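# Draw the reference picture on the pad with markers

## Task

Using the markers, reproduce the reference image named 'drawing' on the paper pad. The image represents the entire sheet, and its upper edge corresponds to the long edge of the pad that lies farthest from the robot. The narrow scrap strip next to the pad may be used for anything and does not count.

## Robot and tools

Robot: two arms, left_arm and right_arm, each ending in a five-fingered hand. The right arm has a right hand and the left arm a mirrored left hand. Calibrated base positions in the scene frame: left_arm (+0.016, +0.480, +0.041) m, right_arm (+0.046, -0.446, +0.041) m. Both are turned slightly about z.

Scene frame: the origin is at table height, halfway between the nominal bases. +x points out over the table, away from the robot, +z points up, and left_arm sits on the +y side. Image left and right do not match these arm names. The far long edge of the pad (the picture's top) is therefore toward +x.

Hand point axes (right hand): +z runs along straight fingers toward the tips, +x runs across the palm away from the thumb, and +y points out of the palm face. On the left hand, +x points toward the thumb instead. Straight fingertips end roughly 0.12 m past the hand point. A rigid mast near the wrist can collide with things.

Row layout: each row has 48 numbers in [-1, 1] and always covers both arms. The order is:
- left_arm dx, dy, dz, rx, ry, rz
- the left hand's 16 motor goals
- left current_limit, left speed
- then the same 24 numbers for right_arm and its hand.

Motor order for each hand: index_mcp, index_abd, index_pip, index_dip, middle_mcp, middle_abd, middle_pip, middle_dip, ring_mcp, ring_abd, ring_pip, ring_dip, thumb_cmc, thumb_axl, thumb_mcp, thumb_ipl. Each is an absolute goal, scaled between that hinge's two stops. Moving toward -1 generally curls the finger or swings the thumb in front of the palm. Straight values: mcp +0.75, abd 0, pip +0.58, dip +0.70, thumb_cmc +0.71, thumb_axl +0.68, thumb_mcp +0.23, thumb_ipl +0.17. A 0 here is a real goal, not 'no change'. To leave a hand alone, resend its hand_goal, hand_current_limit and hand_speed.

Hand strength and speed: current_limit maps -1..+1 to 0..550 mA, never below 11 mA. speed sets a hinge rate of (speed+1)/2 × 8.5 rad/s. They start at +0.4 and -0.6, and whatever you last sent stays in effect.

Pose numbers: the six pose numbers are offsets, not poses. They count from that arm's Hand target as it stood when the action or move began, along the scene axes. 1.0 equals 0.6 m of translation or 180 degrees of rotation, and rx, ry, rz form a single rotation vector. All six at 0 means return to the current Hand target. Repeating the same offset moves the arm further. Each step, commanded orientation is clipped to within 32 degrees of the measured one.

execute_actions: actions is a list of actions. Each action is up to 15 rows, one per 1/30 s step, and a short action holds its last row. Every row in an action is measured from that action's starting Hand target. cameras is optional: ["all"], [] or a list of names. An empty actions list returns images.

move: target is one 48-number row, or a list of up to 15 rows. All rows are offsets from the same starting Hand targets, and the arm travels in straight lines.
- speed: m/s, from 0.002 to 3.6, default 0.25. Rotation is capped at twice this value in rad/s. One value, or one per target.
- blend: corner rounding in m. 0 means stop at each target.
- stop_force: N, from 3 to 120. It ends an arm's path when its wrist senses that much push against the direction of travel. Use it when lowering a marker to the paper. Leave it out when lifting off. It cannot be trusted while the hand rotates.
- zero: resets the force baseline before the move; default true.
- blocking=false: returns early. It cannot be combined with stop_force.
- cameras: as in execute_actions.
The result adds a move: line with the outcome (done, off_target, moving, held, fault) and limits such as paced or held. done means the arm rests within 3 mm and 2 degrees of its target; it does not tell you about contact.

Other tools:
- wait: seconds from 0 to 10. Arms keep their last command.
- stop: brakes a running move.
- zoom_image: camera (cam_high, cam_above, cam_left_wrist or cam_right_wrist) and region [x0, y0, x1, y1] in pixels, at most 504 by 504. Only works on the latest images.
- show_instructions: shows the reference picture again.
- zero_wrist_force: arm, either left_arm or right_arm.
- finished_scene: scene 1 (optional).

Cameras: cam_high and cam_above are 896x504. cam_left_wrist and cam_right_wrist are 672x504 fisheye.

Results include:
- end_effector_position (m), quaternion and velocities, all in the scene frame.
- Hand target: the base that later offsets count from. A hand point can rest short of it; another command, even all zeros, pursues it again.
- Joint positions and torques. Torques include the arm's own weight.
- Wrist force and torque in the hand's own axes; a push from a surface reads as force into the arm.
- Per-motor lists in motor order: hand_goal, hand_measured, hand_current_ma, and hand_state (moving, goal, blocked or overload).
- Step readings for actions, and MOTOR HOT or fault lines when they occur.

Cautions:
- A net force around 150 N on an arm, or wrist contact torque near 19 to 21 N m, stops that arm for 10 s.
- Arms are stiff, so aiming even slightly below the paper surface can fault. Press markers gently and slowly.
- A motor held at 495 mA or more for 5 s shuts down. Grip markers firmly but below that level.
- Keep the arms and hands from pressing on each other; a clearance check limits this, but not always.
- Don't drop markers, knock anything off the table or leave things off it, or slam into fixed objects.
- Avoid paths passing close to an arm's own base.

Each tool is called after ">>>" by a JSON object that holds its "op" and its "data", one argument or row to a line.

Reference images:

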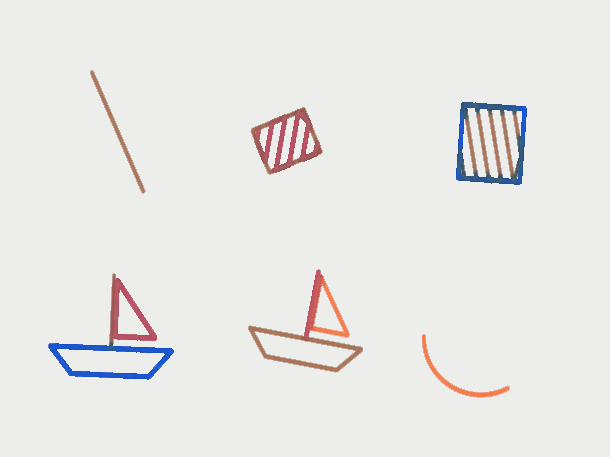

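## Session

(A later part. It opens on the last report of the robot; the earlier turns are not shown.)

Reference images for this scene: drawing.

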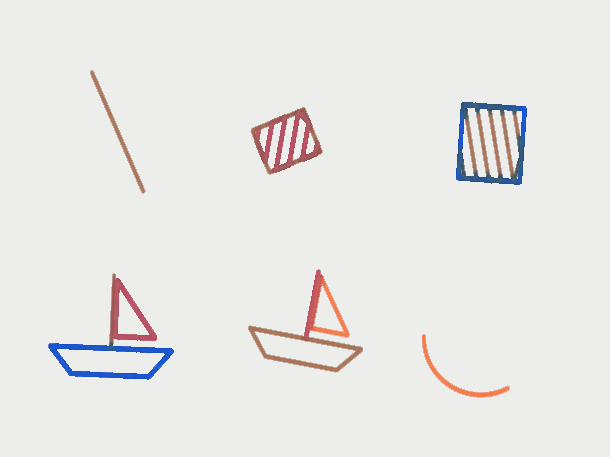

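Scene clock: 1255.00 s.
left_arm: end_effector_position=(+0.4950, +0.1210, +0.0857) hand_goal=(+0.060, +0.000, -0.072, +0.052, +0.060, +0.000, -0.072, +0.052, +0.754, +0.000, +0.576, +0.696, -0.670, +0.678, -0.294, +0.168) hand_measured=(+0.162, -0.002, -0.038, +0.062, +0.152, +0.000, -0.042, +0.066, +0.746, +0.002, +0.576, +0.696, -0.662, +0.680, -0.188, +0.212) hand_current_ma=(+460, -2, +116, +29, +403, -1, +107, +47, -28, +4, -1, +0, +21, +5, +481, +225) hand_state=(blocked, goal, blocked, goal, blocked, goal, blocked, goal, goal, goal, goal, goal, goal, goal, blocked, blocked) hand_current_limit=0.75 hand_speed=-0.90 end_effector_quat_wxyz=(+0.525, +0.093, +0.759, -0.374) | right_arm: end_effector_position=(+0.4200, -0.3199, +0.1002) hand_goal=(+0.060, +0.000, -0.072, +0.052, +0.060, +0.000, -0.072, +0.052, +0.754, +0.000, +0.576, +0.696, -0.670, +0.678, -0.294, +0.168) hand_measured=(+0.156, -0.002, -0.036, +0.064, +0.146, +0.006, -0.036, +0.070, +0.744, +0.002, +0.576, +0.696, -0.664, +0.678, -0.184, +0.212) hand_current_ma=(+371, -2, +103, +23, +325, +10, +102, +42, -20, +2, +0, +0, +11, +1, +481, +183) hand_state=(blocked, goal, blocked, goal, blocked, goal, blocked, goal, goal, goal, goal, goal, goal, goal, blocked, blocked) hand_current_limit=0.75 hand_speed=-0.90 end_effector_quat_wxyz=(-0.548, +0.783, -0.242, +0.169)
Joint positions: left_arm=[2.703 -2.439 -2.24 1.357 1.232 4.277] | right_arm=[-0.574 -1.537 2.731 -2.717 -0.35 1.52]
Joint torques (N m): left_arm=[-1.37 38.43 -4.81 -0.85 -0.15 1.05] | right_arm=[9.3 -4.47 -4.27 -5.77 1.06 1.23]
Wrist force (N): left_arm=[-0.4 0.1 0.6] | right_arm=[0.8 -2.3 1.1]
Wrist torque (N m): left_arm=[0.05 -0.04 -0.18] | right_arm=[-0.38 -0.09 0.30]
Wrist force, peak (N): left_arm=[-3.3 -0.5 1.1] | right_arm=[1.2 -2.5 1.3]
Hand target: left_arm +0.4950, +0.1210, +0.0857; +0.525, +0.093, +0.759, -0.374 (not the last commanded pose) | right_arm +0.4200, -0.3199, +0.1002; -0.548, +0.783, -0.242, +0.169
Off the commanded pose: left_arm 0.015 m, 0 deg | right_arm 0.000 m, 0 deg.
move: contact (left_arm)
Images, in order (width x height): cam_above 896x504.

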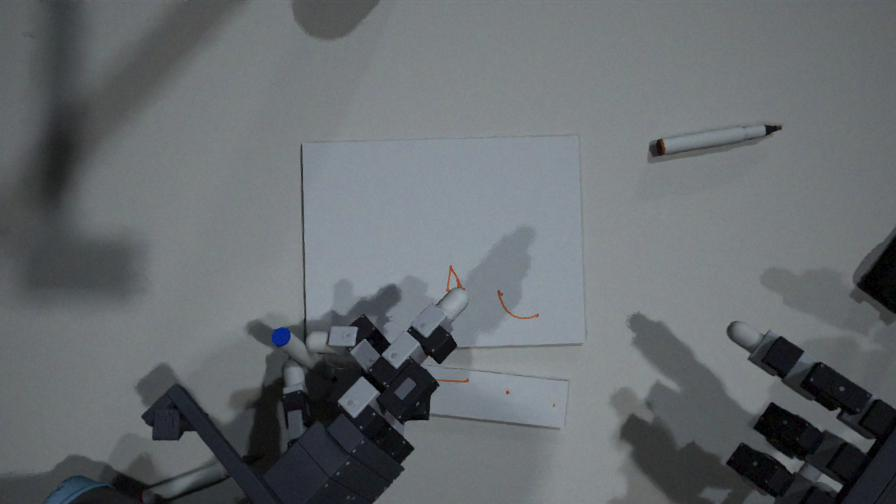

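>>> {"op": "move", "data": {
  "target": [
    [0,0,0.067,0,0,0,0.06,0,-0.073,0.051,0.06,0,-0.073,0.051,0.754,0,0.576,0.696,-0.671,0.677,-0.295,0.168,0.75,-0.9,0,0,0,0,0,0,0.06,0,-0.073,0.051,0.06,0,-0.073,0.051,0.754,0,0.576,0.696,-0.671,0.677,-0.295,0.168,0.75,-0.9],
    [-0.217,0.05,0.067,0,0,0,0.06,0,-0.073,0.051,0.06,0,-0.073,0.051,0.754,0,0.576,0.696,-0.671,0.677,-0.295,0.168,0.75,-0.9,0,0,0,0,0,0,0.06,0,-0.073,0.051,0.06,0,-0.073,0.051,0.754,0,0.576,0.696,-0.671,0.677,-0.295,0.168,0.75,-0.9]
  ],
  "speed": 0.15,
  "blend": 0.02,
  "cameras": ["cam_above"]
}}

>>> {"op": "zoom_image", "data": {
  "camera": "cam_above",
  "region": [290, 345, 390, 415]
}}

Scene clock: 1265.27 s.
left_arm: end_effector_position=(+0.3648, +0.1510, +0.1258) hand_goal=(+0.060, +0.000, -0.072, +0.052, +0.060, +0.000, -0.072, +0.052, +0.754, +0.000, +0.576, +0.696, -0.670, +0.678, -0.294, +0.168) hand_measured=(+0.162, +0.000, -0.038, +0.062, +0.152, +0.002, -0.042, +0.066, +0.746, +0.002, +0.576, +0.696, -0.662, +0.680, -0.188, +0.212) hand_current_ma=(+460, +1, +116, +30, +403, +3, +107, +47, -27, +4, -1, +0, +25, +5, +481, +225) hand_state=(blocked, goal, blocked, goal, blocked, goal, blocked, goal, goal, goal, goal, goal, goal, goal, blocked, blocked) hand_current_limit=0.75 hand_speed=-0.90 end_effector_quat_wxyz=(+0.525, +0.093, +0.759, -0.374) | right_arm: end_effector_position=(+0.4200, -0.3199, +0.1002) hand_goal=(+0.060, +0.000, -0.072, +0.052, +0.060, +0.000, -0.072, +0.052, +0.754, +0.000, +0.576, +0.696, -0.670, +0.678, -0.294, +0.168) hand_measured=(+0.156, -0.002, -0.036, +0.064, +0.146, +0.006, -0.036, +0.070, +0.744, +0.002, +0.576, +0.696, -0.664, +0.678, -0.184, +0.212) hand_current_ma=(+371, -2, +103, +23, +325, +10, +102, +42, -20, +2, +0, +0, +11, +1, +481, +183) hand_state=(blocked, goal, blocked, goal, blocked, goal, blocked, goal, goal, goal, goal, goal, goal, goal, blocked, blocked) hand_current_limit=0.75 hand_speed=-0.90 end_effector_quat_wxyz=(-0.548, +0.783, -0.242, +0.169)
Joint positions: left_arm=[2.606 -2.33 -2.567 1.58 1.328 4.259] | right_arm=[-0.574 -1.537 2.731 -2.717 -0.35 1.52]
Joint torques (N m): left_arm=[-2.66 33.27 -6.88 3.77 -1.37 2.05] | right_arm=[10.69 -5.46 -3.62 -5.41 0.72 1.32]
Wrist force (N): left_arm=[0.2 0.7 0.3] | right_arm=[1.0 -1.9 1.4]
Wrist torque (N m): left_arm=[0.13 -0.03 -0.07] | right_arm=[-0.35 -0.12 0.33]
Wrist force, peak (N): left_arm=[1.4 1.5 1.0] | right_arm=[0.9 -2.7 1.3]
Hand target: left_arm +0.3648, +0.1510, +0.1259; +0.525, +0.093, +0.759, -0.374 | right_arm +0.4200, -0.3199, +0.1002; -0.548, +0.783, -0.242, +0.169
Off the commanded pose: left_arm 0.000 m, 0 deg | right_arm 0.000 m, 0 deg.
move: done
Images, in order (width x height): cam_above 896x504.

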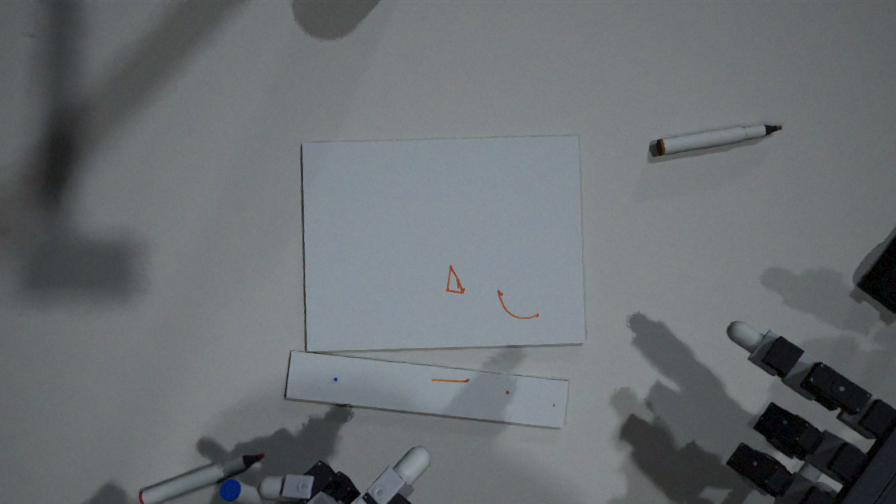

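Scaled by 5.040.

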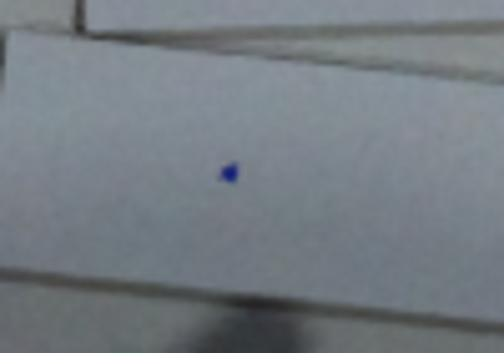

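>>> {"op": "zoom_image", "data": {
  "camera": "cam_above",
  "region": [270, 300, 350, 360]
}}

>>> {"op": "zoom_image", "data": {
  "camera": "cam_above",
  "region": [270, 120, 350, 180]
}}

>>> {"op": "zoom_image", "data": {
  "camera": "cam_above",
  "region": [540, 110, 620, 170]
}}

>>> {"op": "zoom_image", "data": {
  "camera": "cam_above",
  "region": [540, 310, 620, 370]
}}

Scaled by 6.300.

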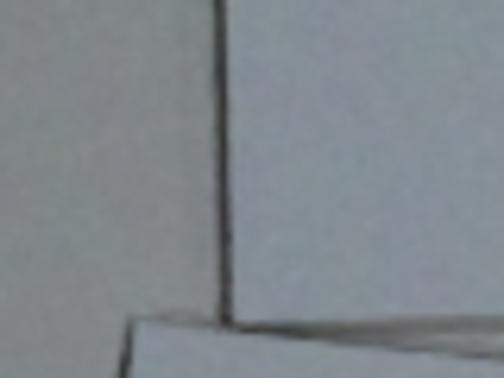

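Scaled by 6.300.

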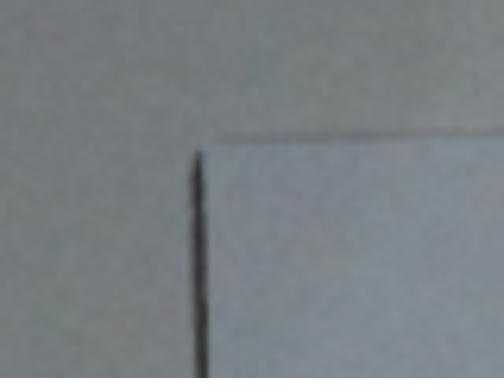

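Scaled by 6.300.

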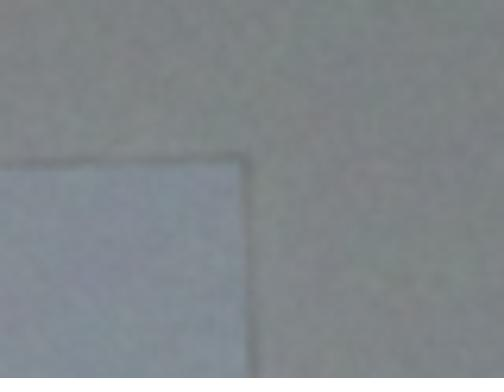

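Scaled by 6.300.

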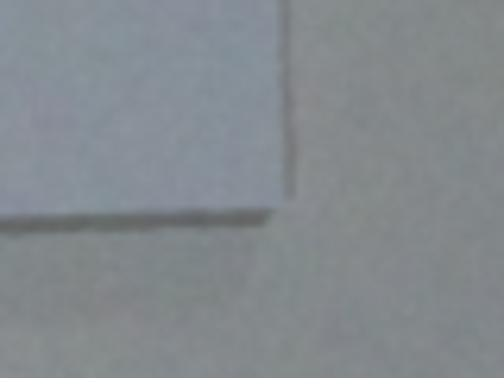

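>>> {"op": "move", "data": {
  "target": [
    [0,0,0,0,0,0,0.06,0,-0.073,0.051,0.06,0,-0.073,0.051,0.754,0,0.576,0.696,-0.671,0.677,-0.295,0.168,0.75,-0.9,0,0,-0.09,0,0,0,0.06,0,-0.073,0.051,0.06,0,-0.073,0.051,0.754,0,0.576,0.696,-0.671,0.677,-0.295,0.168,0.75,-0.9]
  ],
  "speed": 0.05
}}

>>> {"op": "move", "data": {
  "target": [
    [0,0,0,0,0,0,0.06,0,-0.073,0.051,0.06,0,-0.073,0.051,0.754,0,0.576,0.696,-0.671,0.677,-0.295,0.168,0.75,-0.9,0,0,-0.03,0,0,0,0.06,0,-0.073,0.051,0.06,0,-0.073,0.051,0.754,0,0.576,0.696,-0.671,0.677,-0.295,0.168,0.75,-0.9]
  ],
  "speed": 0.01,
  "stop_force": 4,
  "cameras": ["cam_above"]
}}

>>> {"op": "zoom_image", "data": {
  "camera": "cam_above",
  "region": [616, 284, 896, 504]
}}

Scene clock: 1299.77 s.
left_arm: end_effector_position=(+0.3648, +0.1510, +0.1259) hand_goal=(+0.060, +0.000, -0.072, +0.052, +0.060, +0.000, -0.072, +0.052, +0.754, +0.000, +0.576, +0.696, -0.670, +0.678, -0.294, +0.168) hand_measured=(+0.162, +0.000, -0.038, +0.062, +0.152, +0.002, -0.042, +0.066, +0.746, +0.002, +0.576, +0.696, -0.662, +0.680, -0.188, +0.212) hand_current_ma=(+460, +1, +116, +30, +403, +3, +107, +47, -27, +4, -1, +0, +25, +5, +481, +225) hand_state=(blocked, goal, blocked, goal, blocked, goal, blocked, goal, goal, goal, goal, goal, goal, goal, blocked, blocked) hand_current_limit=0.75 hand_speed=-0.90 end_effector_quat_wxyz=(+0.525, +0.093, +0.759, -0.374) | right_arm: end_effector_position=(+0.4200, -0.3199, +0.0463) hand_goal=(+0.060, +0.000, -0.072, +0.052, +0.060, +0.000, -0.072, +0.052, +0.754, +0.000, +0.576, +0.696, -0.670, +0.678, -0.294, +0.168) hand_measured=(+0.156, -0.002, -0.036, +0.064, +0.146, +0.006, -0.036, +0.070, +0.744, +0.002, +0.576, +0.696, -0.664, +0.678, -0.184, +0.212) hand_current_ma=(+371, -2, +103, +23, +325, +10, +102, +42, -20, +2, +0, +0, +11, +1, +481, +183) hand_state=(blocked, goal, blocked, goal, blocked, goal, blocked, goal, goal, goal, goal, goal, goal, goal, blocked, blocked) hand_current_limit=0.75 hand_speed=-0.90 end_effector_quat_wxyz=(-0.548, +0.783, -0.242, +0.169)
Joint positions: left_arm=[2.605 -2.33 -2.567 1.58 1.328 4.259] | right_arm=[-0.574 -1.213 2.758 -3.068 -0.35 1.52]
Joint torques (N m): left_arm=[-5.39 33.26 -9.78 5.76 2.14 2.01] | right_arm=[7.9 -10.17 2.34 0.62 0.39 -1.64]
Wrist force (N): left_arm=[0.5 0.8 0.5] | right_arm=[0.5 -1.8 1.1]
Wrist torque (N m): left_arm=[0.13 -0.06 -0.05] | right_arm=[-0.31 -0.04 0.27]
Wrist force, peak (N): left_arm=[0.5 0.8 0.5] | right_arm=[1.1 -2.9 1.1]
Hand target: left_arm +0.3648, +0.1510, +0.1259; +0.525, +0.093, +0.759, -0.374 | right_arm +0.4200, -0.3199, +0.0462; -0.548, +0.783, -0.242, +0.169
Off the commanded pose: left_arm 0.000 m, 0 deg | right_arm 0.000 m, 0 deg.
move: done

Scene clock: 1301.63 s.
left_arm: end_effector_position=(+0.3648, +0.1510, +0.1259) hand_goal=(+0.060, +0.000, -0.072, +0.052, +0.060, +0.000, -0.072, +0.052, +0.754, +0.000, +0.576, +0.696, -0.670, +0.678, -0.294, +0.168) hand_measured=(+0.162, +0.000, -0.038, +0.062, +0.152, +0.002, -0.042, +0.066, +0.746, +0.002, +0.576, +0.696, -0.662, +0.680, -0.188, +0.212) hand_current_ma=(+460, +1, +116, +30, +403, +3, +107, +47, -27, +4, -1, +0, +25, +5, +481, +225) hand_state=(blocked, goal, blocked, goal, blocked, goal, blocked, goal, goal, goal, goal, goal, goal, goal, blocked, blocked) hand_current_limit=0.75 hand_speed=-0.90 end_effector_quat_wxyz=(+0.525, +0.093, +0.759, -0.374) | right_arm: end_effector_position=(+0.4200, -0.3199, +0.0355) hand_goal=(+0.060, +0.000, -0.072, +0.052, +0.060, +0.000, -0.072, +0.052, +0.754, +0.000, +0.576, +0.696, -0.670, +0.678, -0.294, +0.168) hand_measured=(+0.156, -0.002, -0.032, +0.064, +0.146, +0.006, -0.036, +0.060, +0.744, +0.002, +0.576, +0.696, -0.664, +0.680, -0.184, +0.212) hand_current_ma=(+371, -2, +113, +23, +325, +10, +102, +13, -20, +2, +0, +0, +12, +3, +481, +183) hand_state=(blocked, goal, blocked, goal, blocked, goal, blocked, goal, goal, goal, goal, goal, goal, goal, blocked, blocked) hand_current_limit=0.75 hand_speed=-0.90 end_effector_quat_wxyz=(-0.548, +0.783, -0.242, +0.169)
Joint positions: left_arm=[2.605 -2.33 -2.567 1.58 1.328 4.259] | right_arm=[-0.574 -1.146 2.759 -3.135 -0.35 1.52]
Joint torques (N m): left_arm=[-5.37 32.36 -9.64 5.62 2.01 1.99] | right_arm=[-5.33 -12.77 1.67 0.92 1.35 -1.7]
Wrist force (N): left_arm=[-0.1 0.6 0.4] | right_arm=[1.0 -2.7 1.4]
Wrist torque (N m): left_arm=[0.12 0.02 -0.09] | right_arm=[-0.40 -0.09 0.29]
Wrist force, peak (N): left_arm=[0.6 0.7 0.0] | right_arm=[0.7 -8.9 0.2]
Hand target: left_arm +0.3648, +0.1510, +0.1259; +0.525, +0.093, +0.759, -0.374 | right_arm +0.4200, -0.3199, +0.0355; -0.548, +0.783, -0.242, +0.169 (not the last commanded pose)
Off the commanded pose: left_arm 0.000 m, 0 deg | right_arm 0.007 m, 0 deg.
move: contact (right_arm)
Images, in order (width x height): cam_above 896x504.

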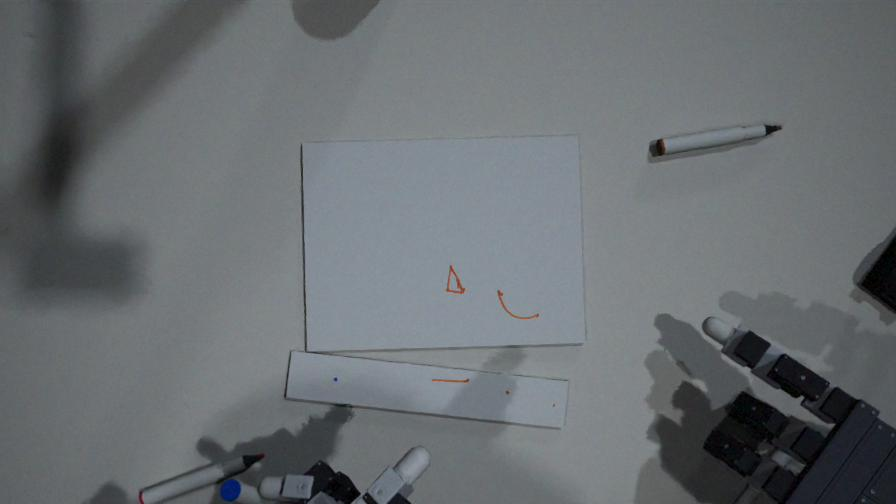

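Scaled by 1.800.

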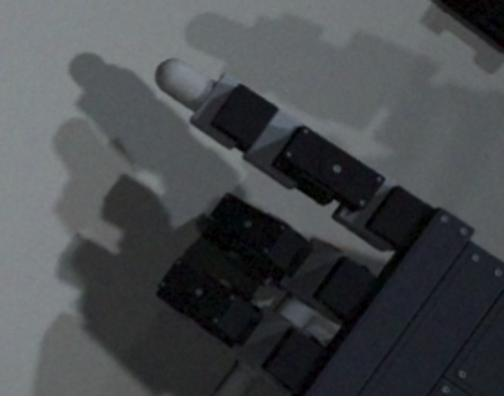

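>>> {"op": "move", "data": {
  "target": [
    [0,0,0,0,0,0,0.06,0,-0.073,0.051,0.06,0,-0.073,0.051,0.754,0,0.576,0.696,-0.671,0.677,-0.295,0.168,0.75,-0.9,0,0,0,0,0,0,0.479,0,-0.073,0.051,0.479,0,-0.073,0.051,0.754,0,0.576,0.696,-0.671,0.677,0.056,0.168,0.4,-0.9],
    [0,0,0,0,0,0,0.06,0,-0.073,0.051,0.06,0,-0.073,0.051,0.754,0,0.576,0.696,-0.671,0.677,-0.295,0.168,0.75,-0.9,0,0,0.15,0,0,0,0.479,0,-0.073,0.051,0.479,0,-0.073,0.051,0.754,0,0.576,0.696,-0.671,0.677,0.056,0.168,0.4,-0.9]
  ],
  "speed": 0.08,
  "cameras": ["cam_above"]
}}

Scene clock: 1311.67 s.
left_arm: end_effector_position=(+0.3648, +0.1510, +0.1259) hand_goal=(+0.060, +0.000, -0.072, +0.052, +0.060, +0.000, -0.072, +0.052, +0.754, +0.000, +0.576, +0.696, -0.670, +0.678, -0.294, +0.168) hand_measured=(+0.162, +0.000, -0.038, +0.062, +0.152, +0.002, -0.042, +0.066, +0.746, +0.002, +0.576, +0.696, -0.662, +0.680, -0.188, +0.212) hand_current_ma=(+460, +1, +116, +30, +403, +3, +107, +47, -27, +4, -1, +0, +25, +5, +481, +225) hand_state=(blocked, goal, blocked, goal, blocked, goal, blocked, goal, goal, goal, goal, goal, goal, goal, blocked, blocked) hand_current_limit=0.75 hand_speed=-0.90 end_effector_quat_wxyz=(+0.525, +0.093, +0.759, -0.374) | right_arm: end_effector_position=(+0.4200, -0.3199, +0.1255) hand_goal=(+0.480, +0.000, -0.072, +0.052, +0.480, +0.000, -0.072, +0.052, +0.754, +0.000, +0.576, +0.696, -0.670, +0.678, +0.056, +0.168) hand_measured=(+0.466, -0.002, -0.072, +0.054, +0.466, +0.004, -0.074, +0.052, +0.744, +0.002, +0.576, +0.696, -0.668, +0.680, +0.054, +0.166) hand_current_ma=(-33, -2, +1, +2, -30, +4, -3, +0, -20, +2, +0, +0, +3, +2, -5, -4) hand_state=(goal, goal, goal, goal, goal, goal, goal, goal, goal, goal, goal, goal, goal, goal, goal, goal) hand_current_limit=0.40 hand_speed=-0.90 end_effector_quat_wxyz=(-0.548, +0.783, -0.242, +0.169)
Joint positions: left_arm=[2.605 -2.33 -2.567 1.58 1.328 4.259] | right_arm=[-0.574 -1.667 2.704 -2.56 -0.35 1.519]
Joint torques (N m): left_arm=[-4.41 29.82 -9.55 5.63 1.7 2] | right_arm=[-4.3 -16.35 -6.89 -5.09 3.31 1.13]
Wrist force (N): left_arm=[0.0 0.5 0.3] | right_arm=[0.7 -2.4 1.1]
Wrist torque (N m): left_arm=[0.11 0.00 -0.07] | right_arm=[-0.40 -0.08 0.29]
Wrist force, peak (N): left_arm=[0.7 0.9 0.3] | right_arm=[0.3 -8.4 2.0]
Hand target: left_arm +0.3648, +0.1510, +0.1259; +0.525, +0.093, +0.759, -0.374 | right_arm +0.4200, -0.3199, +0.1255; -0.548, +0.783, -0.242, +0.169
Off the commanded pose: left_arm 0.000 m, 0 deg | right_arm 0.000 m, 0 deg.
move: done
Images, in order (width x height): cam_above 896x504.

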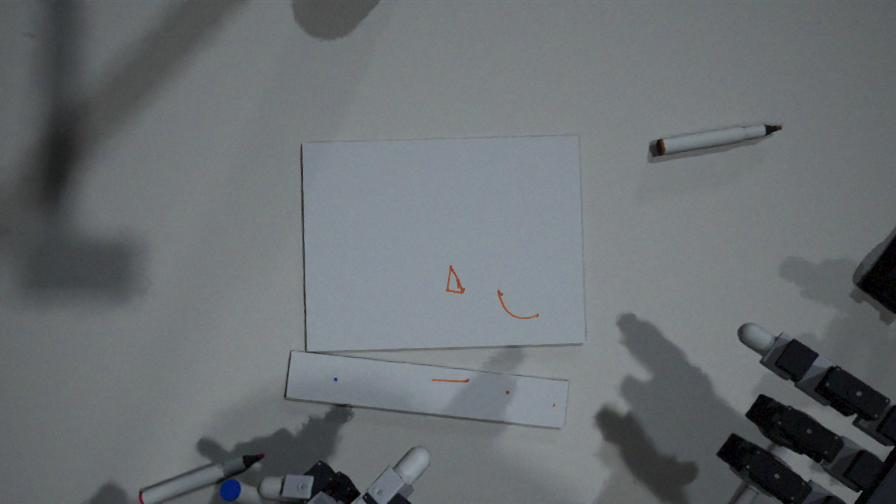

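>>> {"op": "move", "data": {
  "target": [
    [0,0,0,0,0,0,0.06,0,-0.073,0.051,0.06,0,-0.073,0.051,0.754,0,0.576,0.696,-0.671,0.677,-0.295,0.168,0.75,-0.9,0,-0.22,0.05,0,0,0,0.479,0,-0.073,0.051,0.479,0,-0.073,0.051,0.754,0,0.576,0.696,-0.671,0.677,0.056,0.168,0.4,-0.9]
  ],
  "speed": 0.2,
  "cameras": ["cam_above","cam_high"]
}}

Scene clock: 1317.77 s.
left_arm: end_effector_position=(+0.3648, +0.1510, +0.1259) hand_goal=(+0.060, +0.000, -0.072, +0.052, +0.060, +0.000, -0.072, +0.052, +0.754, +0.000, +0.576, +0.696, -0.670, +0.678, -0.294, +0.168) hand_measured=(+0.162, +0.000, -0.038, +0.062, +0.152, +0.002, -0.042, +0.066, +0.746, +0.002, +0.576, +0.696, -0.662, +0.680, -0.188, +0.212) hand_current_ma=(+460, +1, +116, +30, +403, +3, +107, +47, -27, +4, -1, +0, +25, +5, +481, +225) hand_state=(blocked, goal, blocked, goal, blocked, goal, blocked, goal, goal, goal, goal, goal, goal, goal, blocked, blocked) hand_current_limit=0.75 hand_speed=-0.90 end_effector_quat_wxyz=(+0.525, +0.093, +0.759, -0.374) | right_arm: end_effector_position=(+0.4200, -0.4519, +0.1554) hand_goal=(+0.480, +0.000, -0.072, +0.052, +0.480, +0.000, -0.072, +0.052, +0.754, +0.000, +0.576, +0.696, -0.670, +0.678, +0.056, +0.168) hand_measured=(+0.466, -0.002, -0.072, +0.054, +0.468, +0.004, -0.074, +0.052, +0.744, +0.002, +0.576, +0.696, -0.668, +0.680, +0.054, +0.166) hand_current_ma=(-32, -2, +1, +2, -29, +4, -3, +0, -20, +2, +0, +0, +3, +2, -3, -4) hand_state=(goal, goal, goal, goal, goal, goal, goal, goal, goal, goal, goal, goal, goal, goal, goal, goal) hand_current_limit=0.40 hand_speed=-0.90 end_effector_quat_wxyz=(-0.548, +0.783, -0.242, +0.169)
Joint positions: left_arm=[2.605 -2.33 -2.567 1.58 1.328 4.259] | right_arm=[-0.906 -1.749 2.405 -1.473 -0.489 0.754]
Joint torques (N m): left_arm=[-3.71 27.51 -8.74 5.61 1.34 1.93] | right_arm=[-9.1 -4.95 -25.36 1.24 0.18 -1.71]
Wrist force (N): left_arm=[0.0 0.1 0.3] | right_arm=[1.0 -2.5 1.2]
Wrist torque (N m): left_arm=[0.05 0.00 -0.07] | right_arm=[-0.42 -0.12 0.31]
Wrist force, peak (N): left_arm=[-0.3 0.8 0.6] | right_arm=[-0.2 -2.7 2.6]
Hand target: left_arm +0.3648, +0.1510, +0.1259; +0.525, +0.093, +0.759, -0.374 | right_arm +0.4200, -0.4519, +0.1555; -0.548, +0.783, -0.242, +0.169
Off the commanded pose: left_arm 0.000 m, 0 deg | right_arm 0.000 m, 0 deg.
move: done
Images, in order (width x height): cam_high 896x504, cam_above 896x504.

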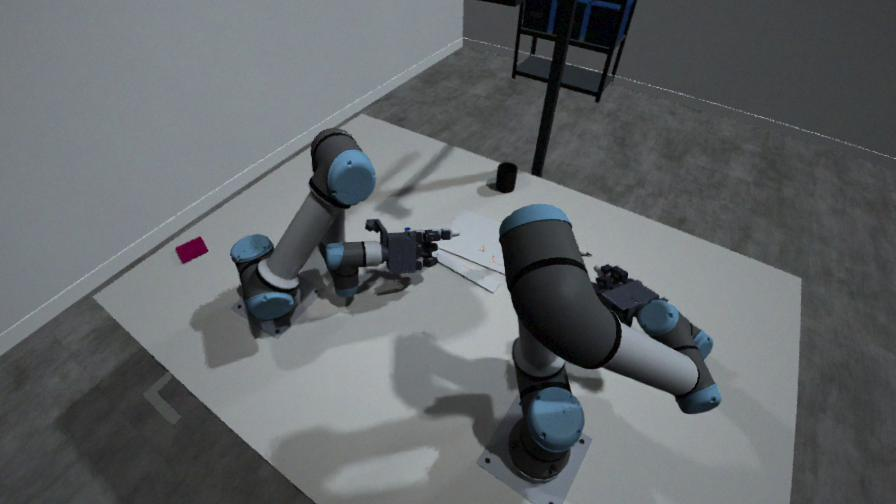

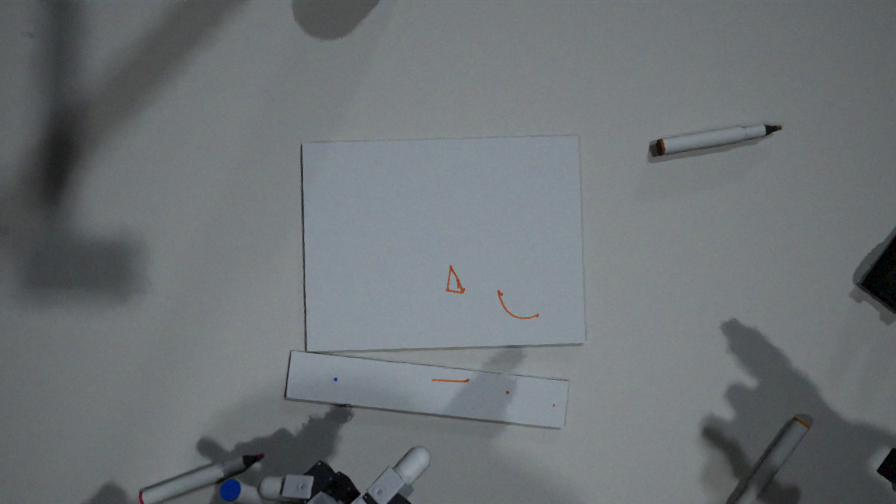

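>>> {"op": "move", "data": {
  "target": [
    [0.3612,-0.0295,0,0,0,0,0.06,0,-0.073,0.051,0.06,0,-0.073,0.051,0.754,0,0.576,0.696,-0.671,0.677,-0.295,0.168,0.75,-0.9,0,0,0,0,0,0,0.479,0,-0.073,0.051,0.479,0,-0.073,0.051,0.754,0,0.576,0.696,-0.671,0.677,0.056,0.168,0.4,-0.9],
    [0.3612,-0.0295,-0.0565,0,0,0,0.06,0,-0.073,0.051,0.06,0,-0.073,0.051,0.754,0,0.576,0.696,-0.671,0.677,-0.295,0.168,0.75,-0.9,0,0,0,0,0,0,0.479,0,-0.073,0.051,0.479,0,-0.073,0.051,0.754,0,0.576,0.696,-0.671,0.677,0.056,0.168,0.4,-0.9]
  ],
  "speed": [0.15,0.03],
  "cameras": ["cam_above"]
}}

>>> {"op": "zoom_image", "data": {
  "camera": "cam_above",
  "region": [290, 265, 370, 325]
}}

Scene clock: 1330.83 s.
left_arm: end_effector_position=(+0.5816, +0.1333, +0.0921) hand_goal=(+0.060, +0.000, -0.072, +0.052, +0.060, +0.000, -0.072, +0.052, +0.754, +0.000, +0.576, +0.696, -0.670, +0.678, -0.294, +0.168) hand_measured=(+0.162, +0.000, -0.038, +0.062, +0.150, +0.002, -0.042, +0.066, +0.746, +0.002, +0.576, +0.696, -0.662, +0.680, -0.188, +0.212) hand_current_ma=(+460, +1, +117, +31, +399, +3, +107, +47, -27, +4, -1, +0, +26, +5, +481, +225) hand_state=(blocked, goal, blocked, goal, blocked, goal, blocked, goal, goal, goal, goal, goal, goal, goal, blocked, blocked) hand_current_limit=0.75 hand_speed=-0.90 end_effector_quat_wxyz=(+0.525, +0.093, +0.759, -0.374) end_effector_velocity=(+0.000, +0.000, +0.002) end_effector_angular_velocity=(+0.000, +0.000, -0.001) | right_arm: end_effector_position=(+0.4200, -0.4519, +0.1555) hand_goal=(+0.480, +0.000, -0.072, +0.052, +0.480, +0.000, -0.072, +0.052, +0.754, +0.000, +0.576, +0.696, -0.670, +0.678, +0.056, +0.168) hand_measured=(+0.466, -0.002, -0.072, +0.054, +0.468, +0.004, -0.074, +0.052, +0.744, +0.002, +0.576, +0.696, -0.668, +0.680, +0.054, +0.166) hand_current_ma=(-32, -2, +1, +2, -29, +4, -3, +0, -20, +2, +0, +0, +3, +2, -3, -4) hand_state=(goal, goal, goal, goal, goal, goal, goal, goal, goal, goal, goal, goal, goal, goal, goal, goal) hand_current_limit=0.40 hand_speed=-0.90 end_effector_quat_wxyz=(-0.548, +0.783, -0.242, +0.169)
Joint positions: left_arm=[2.809 -2.441 -2.079 1.19 1.128 4.298] | right_arm=[-0.906 -1.749 2.405 -1.473 -0.489 0.754]
Joint velocities: left_arm=[0 0.006 -0.001 -0.005 -0.001 0] | right_arm=[within noise]
Joint torques (N m): left_arm=[-7.21 43.66 3.58 -0.56 2.23 -1.89] | right_arm=[-7.51 -2.36 -25.65 1.57 0.11 -2.04]
Wrist force (N): left_arm=[0.3 -0.2 0.1] | right_arm=[1.0 -2.3 1.5]
Wrist torque (N m): left_arm=[0.01 -0.05 -0.19] | right_arm=[-0.42 -0.11 0.31]
Wrist force, peak (N): left_arm=[0.0 1.5 1.2] | right_arm=[1.2 -2.8 1.3]
Hand target: left_arm +0.5815, +0.1333, +0.0920; +0.525, +0.093, +0.759, -0.374 | right_arm +0.4200, -0.4519, +0.1555; -0.548, +0.783, -0.242, +0.169
Off the commanded pose: left_arm 0.000 m, 0 deg | right_arm 0.000 m, 0 deg.
move: done
Images, in order (width x height): cam_above 896x504.

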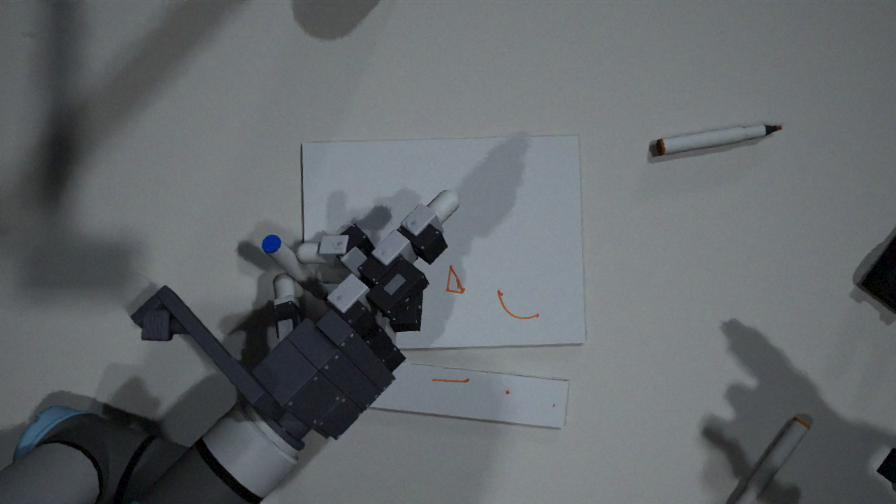

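Scaled by 6.300.

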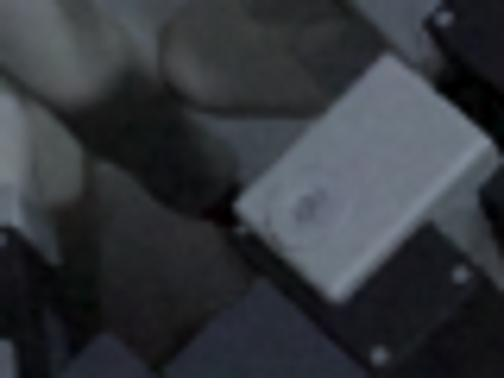

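>>> {"op": "zoom_image", "data": {
  "camera": "cam_above",
  "region": [310, 283, 342, 307]
}}

Scaled by 15.750.

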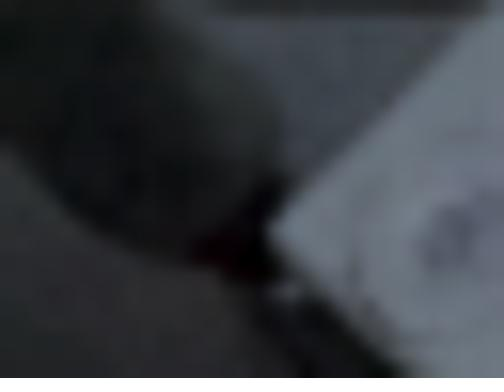

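>>> {"op": "move", "data": {
  "target": [
    [0,0,-0.025,0,0,0,0.06,0,-0.073,0.051,0.06,0,-0.073,0.051,0.754,0,0.576,0.696,-0.671,0.677,-0.295,0.168,0.75,-0.9,0,0,0,0,0,0,0.479,0,-0.073,0.051,0.479,0,-0.073,0.051,0.754,0,0.576,0.696,-0.671,0.677,0.056,0.168,0.4,-0.9]
  ],
  "speed": 0.01,
  "stop_force": 3
}}

>>> {"op": "move", "data": {
  "target": [
    [0,0,0.067,0,0,0,0.06,0,-0.073,0.051,0.06,0,-0.073,0.051,0.754,0,0.576,0.696,-0.671,0.677,-0.295,0.168,0.75,-0.9,0,0,0,0,0,0,0.479,0,-0.073,0.051,0.479,0,-0.073,0.051,0.754,0,0.576,0.696,-0.671,0.677,0.056,0.168,0.4,-0.9],
    [-0.25,0.05,0.067,0,0,0,0.06,0,-0.073,0.051,0.06,0,-0.073,0.051,0.754,0,0.576,0.696,-0.671,0.677,-0.295,0.168,0.75,-0.9,0,0,0,0,0,0,0.479,0,-0.073,0.051,0.479,0,-0.073,0.051,0.754,0,0.576,0.696,-0.671,0.677,0.056,0.168,0.4,-0.9]
  ],
  "speed": 0.15,
  "blend": 0.02,
  "cameras": ["cam_above"]
}}

>>> {"op": "zoom_image", "data": {
  "camera": "cam_above",
  "region": [290, 265, 370, 325]
}}

Scene clock: 1358.27 s.
left_arm: end_effector_position=(+0.5815, +0.1333, +0.0858) hand_goal=(+0.060, +0.000, -0.072, +0.052, +0.060, +0.000, -0.072, +0.052, +0.754, +0.000, +0.576, +0.696, -0.670, +0.678, -0.294, +0.168) hand_measured=(+0.162, -0.004, -0.038, +0.062, +0.150, -0.004, -0.040, +0.066, +0.746, +0.002, +0.576, +0.696, -0.664, +0.680, -0.188, +0.212) hand_current_ma=(+460, -10, +117, +31, +399, -8, +109, +47, -27, +4, -1, +0, +19, +4, +481, +225) hand_state=(blocked, goal, blocked, goal, blocked, goal, blocked, goal, goal, goal, goal, goal, goal, goal, blocked, blocked) hand_current_limit=0.75 hand_speed=-0.90 end_effector_quat_wxyz=(+0.525, +0.093, +0.759, -0.374) | right_arm: end_effector_position=(+0.4200, -0.4519, +0.1555) hand_goal=(+0.480, +0.000, -0.072, +0.052, +0.480, +0.000, -0.072, +0.052, +0.754, +0.000, +0.576, +0.696, -0.670, +0.678, +0.056, +0.168) hand_measured=(+0.466, -0.002, -0.072, +0.054, +0.468, +0.004, -0.074, +0.052, +0.744, +0.002, +0.576, +0.696, -0.668, +0.680, +0.054, +0.166) hand_current_ma=(-32, -2, +1, +2, -29, +4, -3, +0, -20, +2, +0, +0, +3, +2, -3, -4) hand_state=(goal, goal, goal, goal, goal, goal, goal, goal, goal, goal, goal, goal, goal, goal, goal, goal) hand_current_limit=0.40 hand_speed=-0.90 end_effector_quat_wxyz=(-0.548, +0.783, -0.242, +0.169)
Joint positions: left_arm=[2.809 -2.457 -2.074 1.201 1.128 4.298] | right_arm=[-0.906 -1.749 2.405 -1.473 -0.489 0.754]
Joint torques (N m): left_arm=[-6.57 43.74 -2 -1.14 2.1 -1.2] | right_arm=[-7.69 -3.9 -24.33 1.48 0.01 -1.68]
Wrist force (N): left_arm=[-1.5 -0.8 0.4] | right_arm=[0.8 -2.5 0.8]
Wrist torque (N m): left_arm=[0.00 0.00 -0.20] | right_arm=[-0.38 -0.07 0.29]
Wrist force, peak (N): left_arm=[-3.9 -0.7 0.4] | right_arm=[1.1 -2.9 1.4]
Hand target: left_arm +0.5815, +0.1333, +0.0858; +0.525, +0.093, +0.759, -0.374 (not the last commanded pose) | right_arm +0.4200, -0.4519, +0.1555; -0.548, +0.783, -0.242, +0.169
Off the commanded pose: left_arm 0.009 m, 0 deg | right_arm 0.000 m, 0 deg.
move: contact (left_arm)

Scene clock: 1360.03 s.
left_arm: end_effector_position=(+0.4316, +0.1632, +0.1259) hand_goal=(+0.060, +0.000, -0.072, +0.052, +0.060, +0.000, -0.072, +0.052, +0.754, +0.000, +0.576, +0.696, -0.670, +0.678, -0.294, +0.168) hand_measured=(+0.162, +0.000, -0.038, +0.062, +0.150, +0.002, -0.040, +0.066, +0.746, +0.002, +0.576, +0.696, -0.662, +0.680, -0.188, +0.212) hand_current_ma=(+460, +1, +118, +31, +399, +2, +109, +47, -27, +4, -1, +0, +26, +5, +481, +225) hand_state=(blocked, goal, blocked, goal, blocked, goal, blocked, goal, goal, goal, goal, goal, goal, goal, blocked, blocked) hand_current_limit=0.75 hand_speed=-0.90 end_effector_quat_wxyz=(+0.525, +0.093, +0.759, -0.374) | right_arm: end_effector_position=(+0.4200, -0.4519, +0.1555) hand_goal=(+0.480, +0.000, -0.072, +0.052, +0.480, +0.000, -0.072, +0.052, +0.754, +0.000, +0.576, +0.696, -0.670, +0.678, +0.056, +0.168) hand_measured=(+0.466, -0.002, -0.072, +0.054, +0.468, +0.004, -0.074, +0.052, +0.744, +0.002, +0.576, +0.696, -0.668, +0.680, +0.054, +0.166) hand_current_ma=(-32, -2, +1, +2, -29, +4, -3, +0, -20, +2, +0, +0, +3, +2, -3, -4) hand_state=(goal, goal, goal, goal, goal, goal, goal, goal, goal, goal, goal, goal, goal, goal, goal, goal) hand_current_limit=0.40 hand_speed=-0.90 end_effector_quat_wxyz=(-0.548, +0.783, -0.242, +0.169)
Joint positions: left_arm=[2.756 -2.31 -2.481 1.465 1.18 4.287] | right_arm=[-0.906 -1.749 2.405 -1.473 -0.489 0.754]
Joint torques (N m): left_arm=[4.93 35.19 -5.99 3.73 -2.72 1.58] | right_arm=[-6.88 -3.14 -25.01 1.46 0.4 -1.87]
Wrist force (N): left_arm=[0.2 0.6 0.5] | right_arm=[1.0 -2.0 1.5]
Wrist torque (N m): left_arm=[0.10 -0.04 -0.07] | right_arm=[-0.38 -0.12 0.33]
Wrist force, peak (N): left_arm=[2.0 1.0 0.7] | right_arm=[1.1 -2.8 1.0]
Hand target: left_arm +0.4315, +0.1633, +0.1260; +0.525, +0.093, +0.759, -0.374 | right_arm +0.4200, -0.4519, +0.1555; -0.548, +0.783, -0.242, +0.169
Off the commanded pose: left_arm 0.000 m, 0 deg | right_arm 0.000 m, 0 deg.
move: done
Images, in order (width x height): cam_above 896x504.

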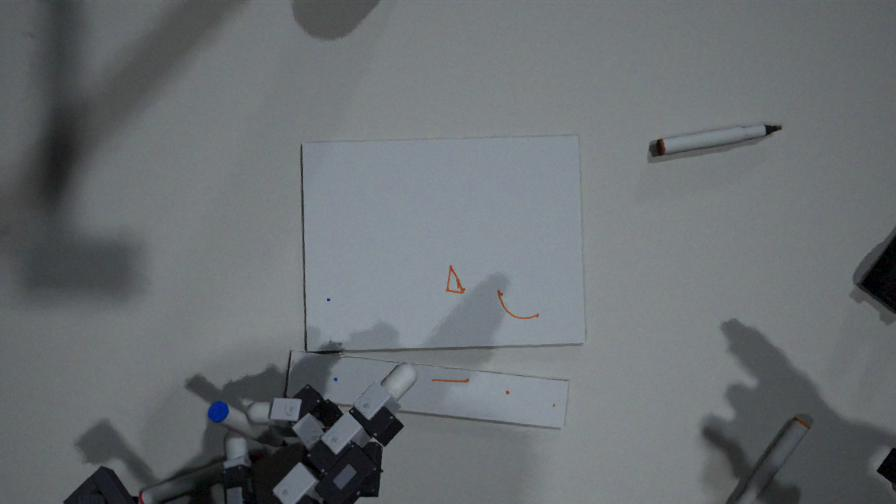

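Scaled by 6.300.

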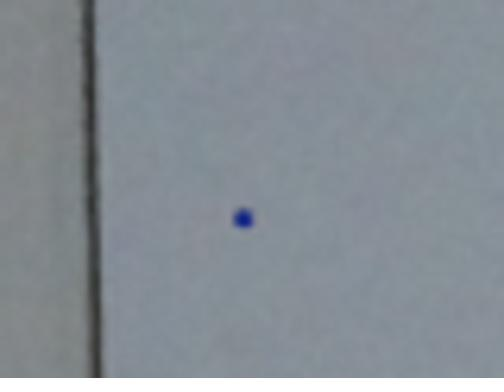

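>>> {"op": "move", "data": {
  "target": [
    [0.24867,-0.05,0,0,0,0,0.06,0,-0.073,0.051,0.06,0,-0.073,0.051,0.754,0,0.576,0.696,-0.671,0.677,-0.295,0.168,0.75,-0.9,0,0,0,0,0,0,0.479,0,-0.073,0.051,0.479,0,-0.073,0.051,0.754,0,0.576,0.696,-0.671,0.677,0.056,0.168,0.4,-0.9],
    [0.24867,-0.05,-0.05,0,0,0,0.06,0,-0.073,0.051,0.06,0,-0.073,0.051,0.754,0,0.576,0.696,-0.671,0.677,-0.295,0.168,0.75,-0.9,0,0,0,0,0,0,0.479,0,-0.073,0.051,0.479,0,-0.073,0.051,0.754,0,0.576,0.696,-0.671,0.677,0.056,0.168,0.4,-0.9]
  ],
  "speed": [0.15,0.05],
  "blend": [0.01,0]
}}

>>> {"op": "move", "data": {
  "target": [
    [0,0,-0.01867,0,0,0,0.06,0,-0.073,0.051,0.06,0,-0.073,0.051,0.754,0,0.576,0.696,-0.671,0.677,-0.295,0.168,0.75,-0.9,0,0,0,0,0,0,0.479,0,-0.073,0.051,0.479,0,-0.073,0.051,0.754,0,0.576,0.696,-0.671,0.677,0.056,0.168,0.4,-0.9],
    [0.00408,-0.10183,-0.01867,0,0,0,0.06,0,-0.073,0.051,0.06,0,-0.073,0.051,0.754,0,0.576,0.696,-0.671,0.677,-0.295,0.168,0.75,-0.9,0,0,0,0,0,0,0.479,0,-0.073,0.051,0.479,0,-0.073,0.051,0.754,0,0.576,0.696,-0.671,0.677,0.056,0.168,0.4,-0.9],
    [-0.01975,-0.08367,-0.01867,0,0,0,0.06,0,-0.073,0.051,0.06,0,-0.073,0.051,0.754,0,0.576,0.696,-0.671,0.677,-0.295,0.168,0.75,-0.9,0,0,0,0,0,0,0.479,0,-0.073,0.051,0.479,0,-0.073,0.051,0.754,0,0.576,0.696,-0.671,0.677,0.056,0.168,0.4,-0.9],
    [-0.02167,-0.01792,-0.01867,0,0,0,0.06,0,-0.073,0.051,0.06,0,-0.073,0.051,0.754,0,0.576,0.696,-0.671,0.677,-0.295,0.168,0.75,-0.9,0,0,0,0,0,0,0.479,0,-0.073,0.051,0.479,0,-0.073,0.051,0.754,0,0.576,0.696,-0.671,0.677,0.056,0.168,0.4,-0.9],
    [0.00083,0.00083,-0.01867,0,0,0,0.06,0,-0.073,0.051,0.06,0,-0.073,0.051,0.754,0,0.576,0.696,-0.671,0.677,-0.295,0.168,0.75,-0.9,0,0,0,0,0,0,0.479,0,-0.073,0.051,0.479,0,-0.073,0.051,0.754,0,0.576,0.696,-0.671,0.677,0.056,0.168,0.4,-0.9]
  ],
  "speed": 0.022
}}

>>> {"op": "move", "data": {
  "target": [
    [0,0,0.067,0,0,0,0.06,0,-0.073,0.051,0.06,0,-0.073,0.051,0.754,0,0.576,0.696,-0.671,0.677,-0.295,0.168,0.75,-0.9,0,0,0,0,0,0,0.479,0,-0.073,0.051,0.479,0,-0.073,0.051,0.754,0,0.576,0.696,-0.671,0.677,0.056,0.168,0.4,-0.9],
    [-0.25,0.05,0.067,0,0,0,0.06,0,-0.073,0.051,0.06,0,-0.073,0.051,0.754,0,0.576,0.696,-0.671,0.677,-0.295,0.168,0.75,-0.9,0,0,0,0,0,0,0.479,0,-0.073,0.051,0.479,0,-0.073,0.051,0.754,0,0.576,0.696,-0.671,0.677,0.056,0.168,0.4,-0.9]
  ],
  "speed": 0.15,
  "blend": 0.02,
  "cameras": ["cam_above"]
}}

>>> {"op": "zoom_image", "data": {
  "camera": "cam_above",
  "region": [315, 275, 395, 335]
}}

Scene clock: 1396.03 s.
left_arm: end_effector_position=(+0.5808, +0.1333, +0.0962) hand_goal=(+0.060, +0.000, -0.072, +0.052, +0.060, +0.000, -0.072, +0.052, +0.754, +0.000, +0.576, +0.696, -0.670, +0.678, -0.294, +0.168) hand_measured=(+0.162, +0.000, -0.038, +0.062, +0.150, +0.002, -0.040, +0.066, +0.746, +0.002, +0.576, +0.696, -0.662, +0.680, -0.188, +0.212) hand_current_ma=(+460, +1, +118, +31, +399, +3, +109, +47, -27, +4, -1, +0, +26, +5, +481, +225) hand_state=(blocked, goal, blocked, goal, blocked, goal, blocked, goal, goal, goal, goal, goal, goal, goal, blocked, blocked) hand_current_limit=0.75 hand_speed=-0.90 end_effector_quat_wxyz=(+0.525, +0.093, +0.759, -0.374) | right_arm: end_effector_position=(+0.4200, -0.4519, +0.1555) hand_goal=(+0.480, +0.000, -0.072, +0.052, +0.480, +0.000, -0.072, +0.052, +0.754, +0.000, +0.576, +0.696, -0.670, +0.678, +0.056, +0.168) hand_measured=(+0.466, -0.002, -0.072, +0.054, +0.468, +0.004, -0.074, +0.052, +0.744, +0.002, +0.576, +0.696, -0.668, +0.680, +0.054, +0.166) hand_current_ma=(-32, -2, +1, +2, -29, +4, -3, +0, -20, +2, +0, +0, +3, +2, -3, -4) hand_state=(goal, goal, goal, goal, goal, goal, goal, goal, goal, goal, goal, goal, goal, goal, goal, goal) hand_current_limit=0.40 hand_speed=-0.90 end_effector_quat_wxyz=(-0.548, +0.783, -0.242, +0.169)
Joint positions: left_arm=[2.808 -2.43 -2.084 1.184 1.129 4.298] | right_arm=[-0.906 -1.749 2.405 -1.473 -0.489 0.754]
Joint torques (N m): left_arm=[-7.42 42.16 -1.38 -0.95 2.25 -0.95] | right_arm=[-7.61 -2.03 -26.29 1.37 0.06 -1.47]
Wrist force (N): left_arm=[0.2 0.5 0.1] | right_arm=[1.0 -2.4 1.6]
Wrist torque (N m): left_arm=[0.13 -0.06 -0.08] | right_arm=[-0.44 -0.12 0.31]
Wrist force, peak (N): left_arm=[-0.5 0.5 1.1] | right_arm=[1.1 -2.8 1.1]
Hand target: left_arm +0.5807, +0.1333, +0.0960; +0.525, +0.093, +0.759, -0.374 | right_arm +0.4200, -0.4519, +0.1555; -0.548, +0.783, -0.242, +0.169
Off the commanded pose: left_arm 0.000 m, 0 deg | right_arm 0.000 m, 0 deg.
move: done

Scene clock: 1403.50 s.
left_arm: end_effector_position=(+0.5813, +0.1338, +0.0848) hand_goal=(+0.060, +0.000, -0.072, +0.052, +0.060, +0.000, -0.072, +0.052, +0.754, +0.000, +0.576, +0.696, -0.670, +0.678, -0.294, +0.168) hand_measured=(+0.160, -0.004, -0.038, +0.060, +0.150, +0.004, -0.038, +0.070, +0.746, +0.002, +0.576, +0.696, -0.664, +0.680, -0.188, +0.212) hand_current_ma=(+443, -7, +118, +21, +398, +9, +119, +59, -27, +4, -1, +0, +15, +3, +481, +231) hand_state=(blocked, goal, blocked, goal, blocked, goal, blocked, goal, goal, goal, goal, goal, goal, goal, blocked, blocked) hand_current_limit=0.75 hand_speed=-0.90 end_effector_quat_wxyz=(+0.525, +0.093, +0.759, -0.374) | right_arm: end_effector_position=(+0.4200, -0.4519, +0.1555) hand_goal=(+0.480, +0.000, -0.072, +0.052, +0.480, +0.000, -0.072, +0.052, +0.754, +0.000, +0.576, +0.696, -0.670, +0.678, +0.056, +0.168) hand_measured=(+0.466, -0.002, -0.072, +0.054, +0.468, +0.004, -0.074, +0.052, +0.744, +0.002, +0.576, +0.696, -0.668, +0.680, +0.054, +0.166) hand_current_ma=(-32, -2, +1, +2, -29, +4, -3, +0, -20, +2, +0, +0, +3, +2, -3, -4) hand_state=(goal, goal, goal, goal, goal, goal, goal, goal, goal, goal, goal, goal, goal, goal, goal, goal) hand_current_limit=0.40 hand_speed=-0.90 end_effector_quat_wxyz=(-0.548, +0.783, -0.242, +0.169)
Joint positions: left_arm=[2.81 -2.459 -2.075 1.204 1.127 4.298] | right_arm=[-0.906 -1.749 2.405 -1.473 -0.489 0.754]
Joint torques (N m): left_arm=[-7.25 33.14 4.62 1.62 2.29 1.05] | right_arm=[-6.32 -4.22 -26.65 1.5 0.04 -1.51]
Wrist force (N): left_arm=[-0.2 -0.3 -0.1] | right_arm=[1.2 -2.1 1.4]
Wrist torque (N m): left_arm=[0.07 -0.05 -0.23] | right_arm=[-0.39 -0.14 0.33]
Wrist force, peak (N): left_arm=[-4.2 -1.2 1.2] | right_arm=[1.1 -2.8 1.3]
Hand target: left_arm +0.5812, +0.1338, +0.0848; +0.525, +0.093, +0.759, -0.374 | right_arm +0.4200, -0.4519, +0.1555; -0.548, +0.783, -0.242, +0.169
Off the commanded pose: left_arm 0.000 m, 0 deg | right_arm 0.000 m, 0 deg.
move: done

Scene clock: 1405.27 s.
left_arm: end_effector_position=(+0.4313, +0.1637, +0.1249) hand_goal=(+0.060, +0.000, -0.072, +0.052, +0.060, +0.000, -0.072, +0.052, +0.754, +0.000, +0.576, +0.696, -0.670, +0.678, -0.294, +0.168) hand_measured=(+0.160, -0.002, -0.038, +0.062, +0.150, +0.006, -0.038, +0.070, +0.746, +0.002, +0.576, +0.696, -0.664, +0.680, -0.188, +0.212) hand_current_ma=(+443, -3, +119, +31, +398, +12, +119, +59, -27, +4, -1, +0, +18, +3, +481, +231) hand_state=(blocked, goal, blocked, goal, blocked, goal, blocked, goal, goal, goal, goal, goal, goal, goal, blocked, blocked) hand_current_limit=0.75 hand_speed=-0.90 end_effector_quat_wxyz=(+0.525, +0.093, +0.759, -0.374) | right_arm: end_effector_position=(+0.4200, -0.4519, +0.1555) hand_goal=(+0.480, +0.000, -0.072, +0.052, +0.480, +0.000, -0.072, +0.052, +0.754, +0.000, +0.576, +0.696, -0.670, +0.678, +0.056, +0.168) hand_measured=(+0.466, -0.002, -0.072, +0.054, +0.468, +0.004, -0.074, +0.052, +0.744, +0.002, +0.576, +0.696, -0.668, +0.680, +0.054, +0.166) hand_current_ma=(-32, -2, +1, +2, -29, +4, -3, +0, -20, +2, +0, +0, +3, +2, -3, -4) hand_state=(goal, goal, goal, goal, goal, goal, goal, goal, goal, goal, goal, goal, goal, goal, goal, goal) hand_current_limit=0.40 hand_speed=-0.90 end_effector_quat_wxyz=(-0.548, +0.783, -0.242, +0.169)
Joint positions: left_arm=[2.757 -2.314 -2.482 1.47 1.179 4.287] | right_arm=[-0.906 -1.749 2.405 -1.473 -0.489 0.754]
Joint torques (N m): left_arm=[4.98 35.59 -5.86 3.72 -2.67 1.53] | right_arm=[-5.78 -3.18 -25.04 1.46 0.16 -1.77]
Wrist force (N): left_arm=[-0.1 0.8 0.9] | right_arm=[0.7 -2.3 1.3]
Wrist torque (N m): left_arm=[0.08 0.00 -0.23] | right_arm=[-0.39 -0.08 0.29]
Wrist force, peak (N): left_arm=[1.7 0.9 0.6] | right_arm=[1.1 -2.6 1.5]
Hand target: left_arm +0.4312, +0.1638, +0.1250; +0.525, +0.093, +0.759, -0.374 | right_arm +0.4200, -0.4519, +0.1555; -0.548, +0.783, -0.242, +0.169
Off the commanded pose: left_arm 0.000 m, 0 deg | right_arm 0.000 m, 0 deg.
move: done
Images, in order (width x height): cam_above 896x504.

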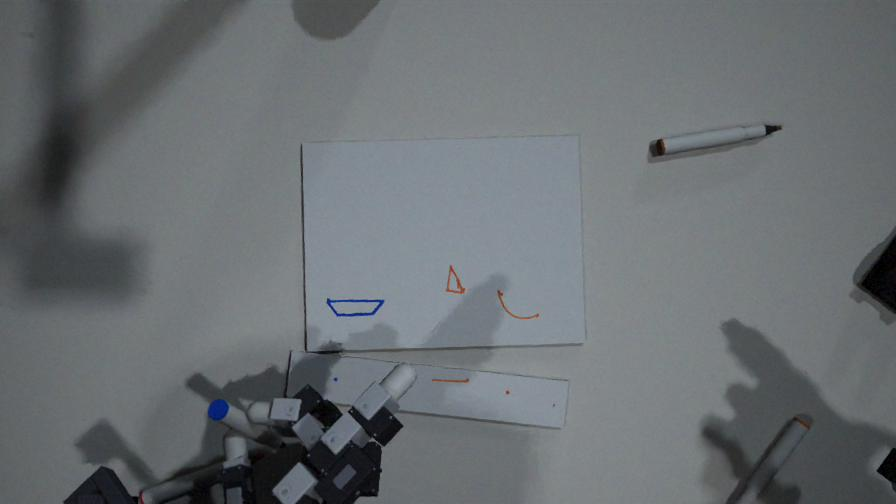

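Scaled by 6.300.

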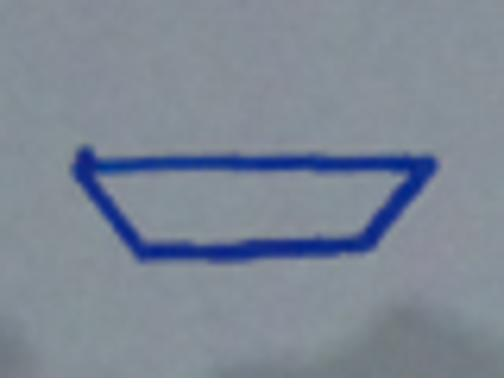

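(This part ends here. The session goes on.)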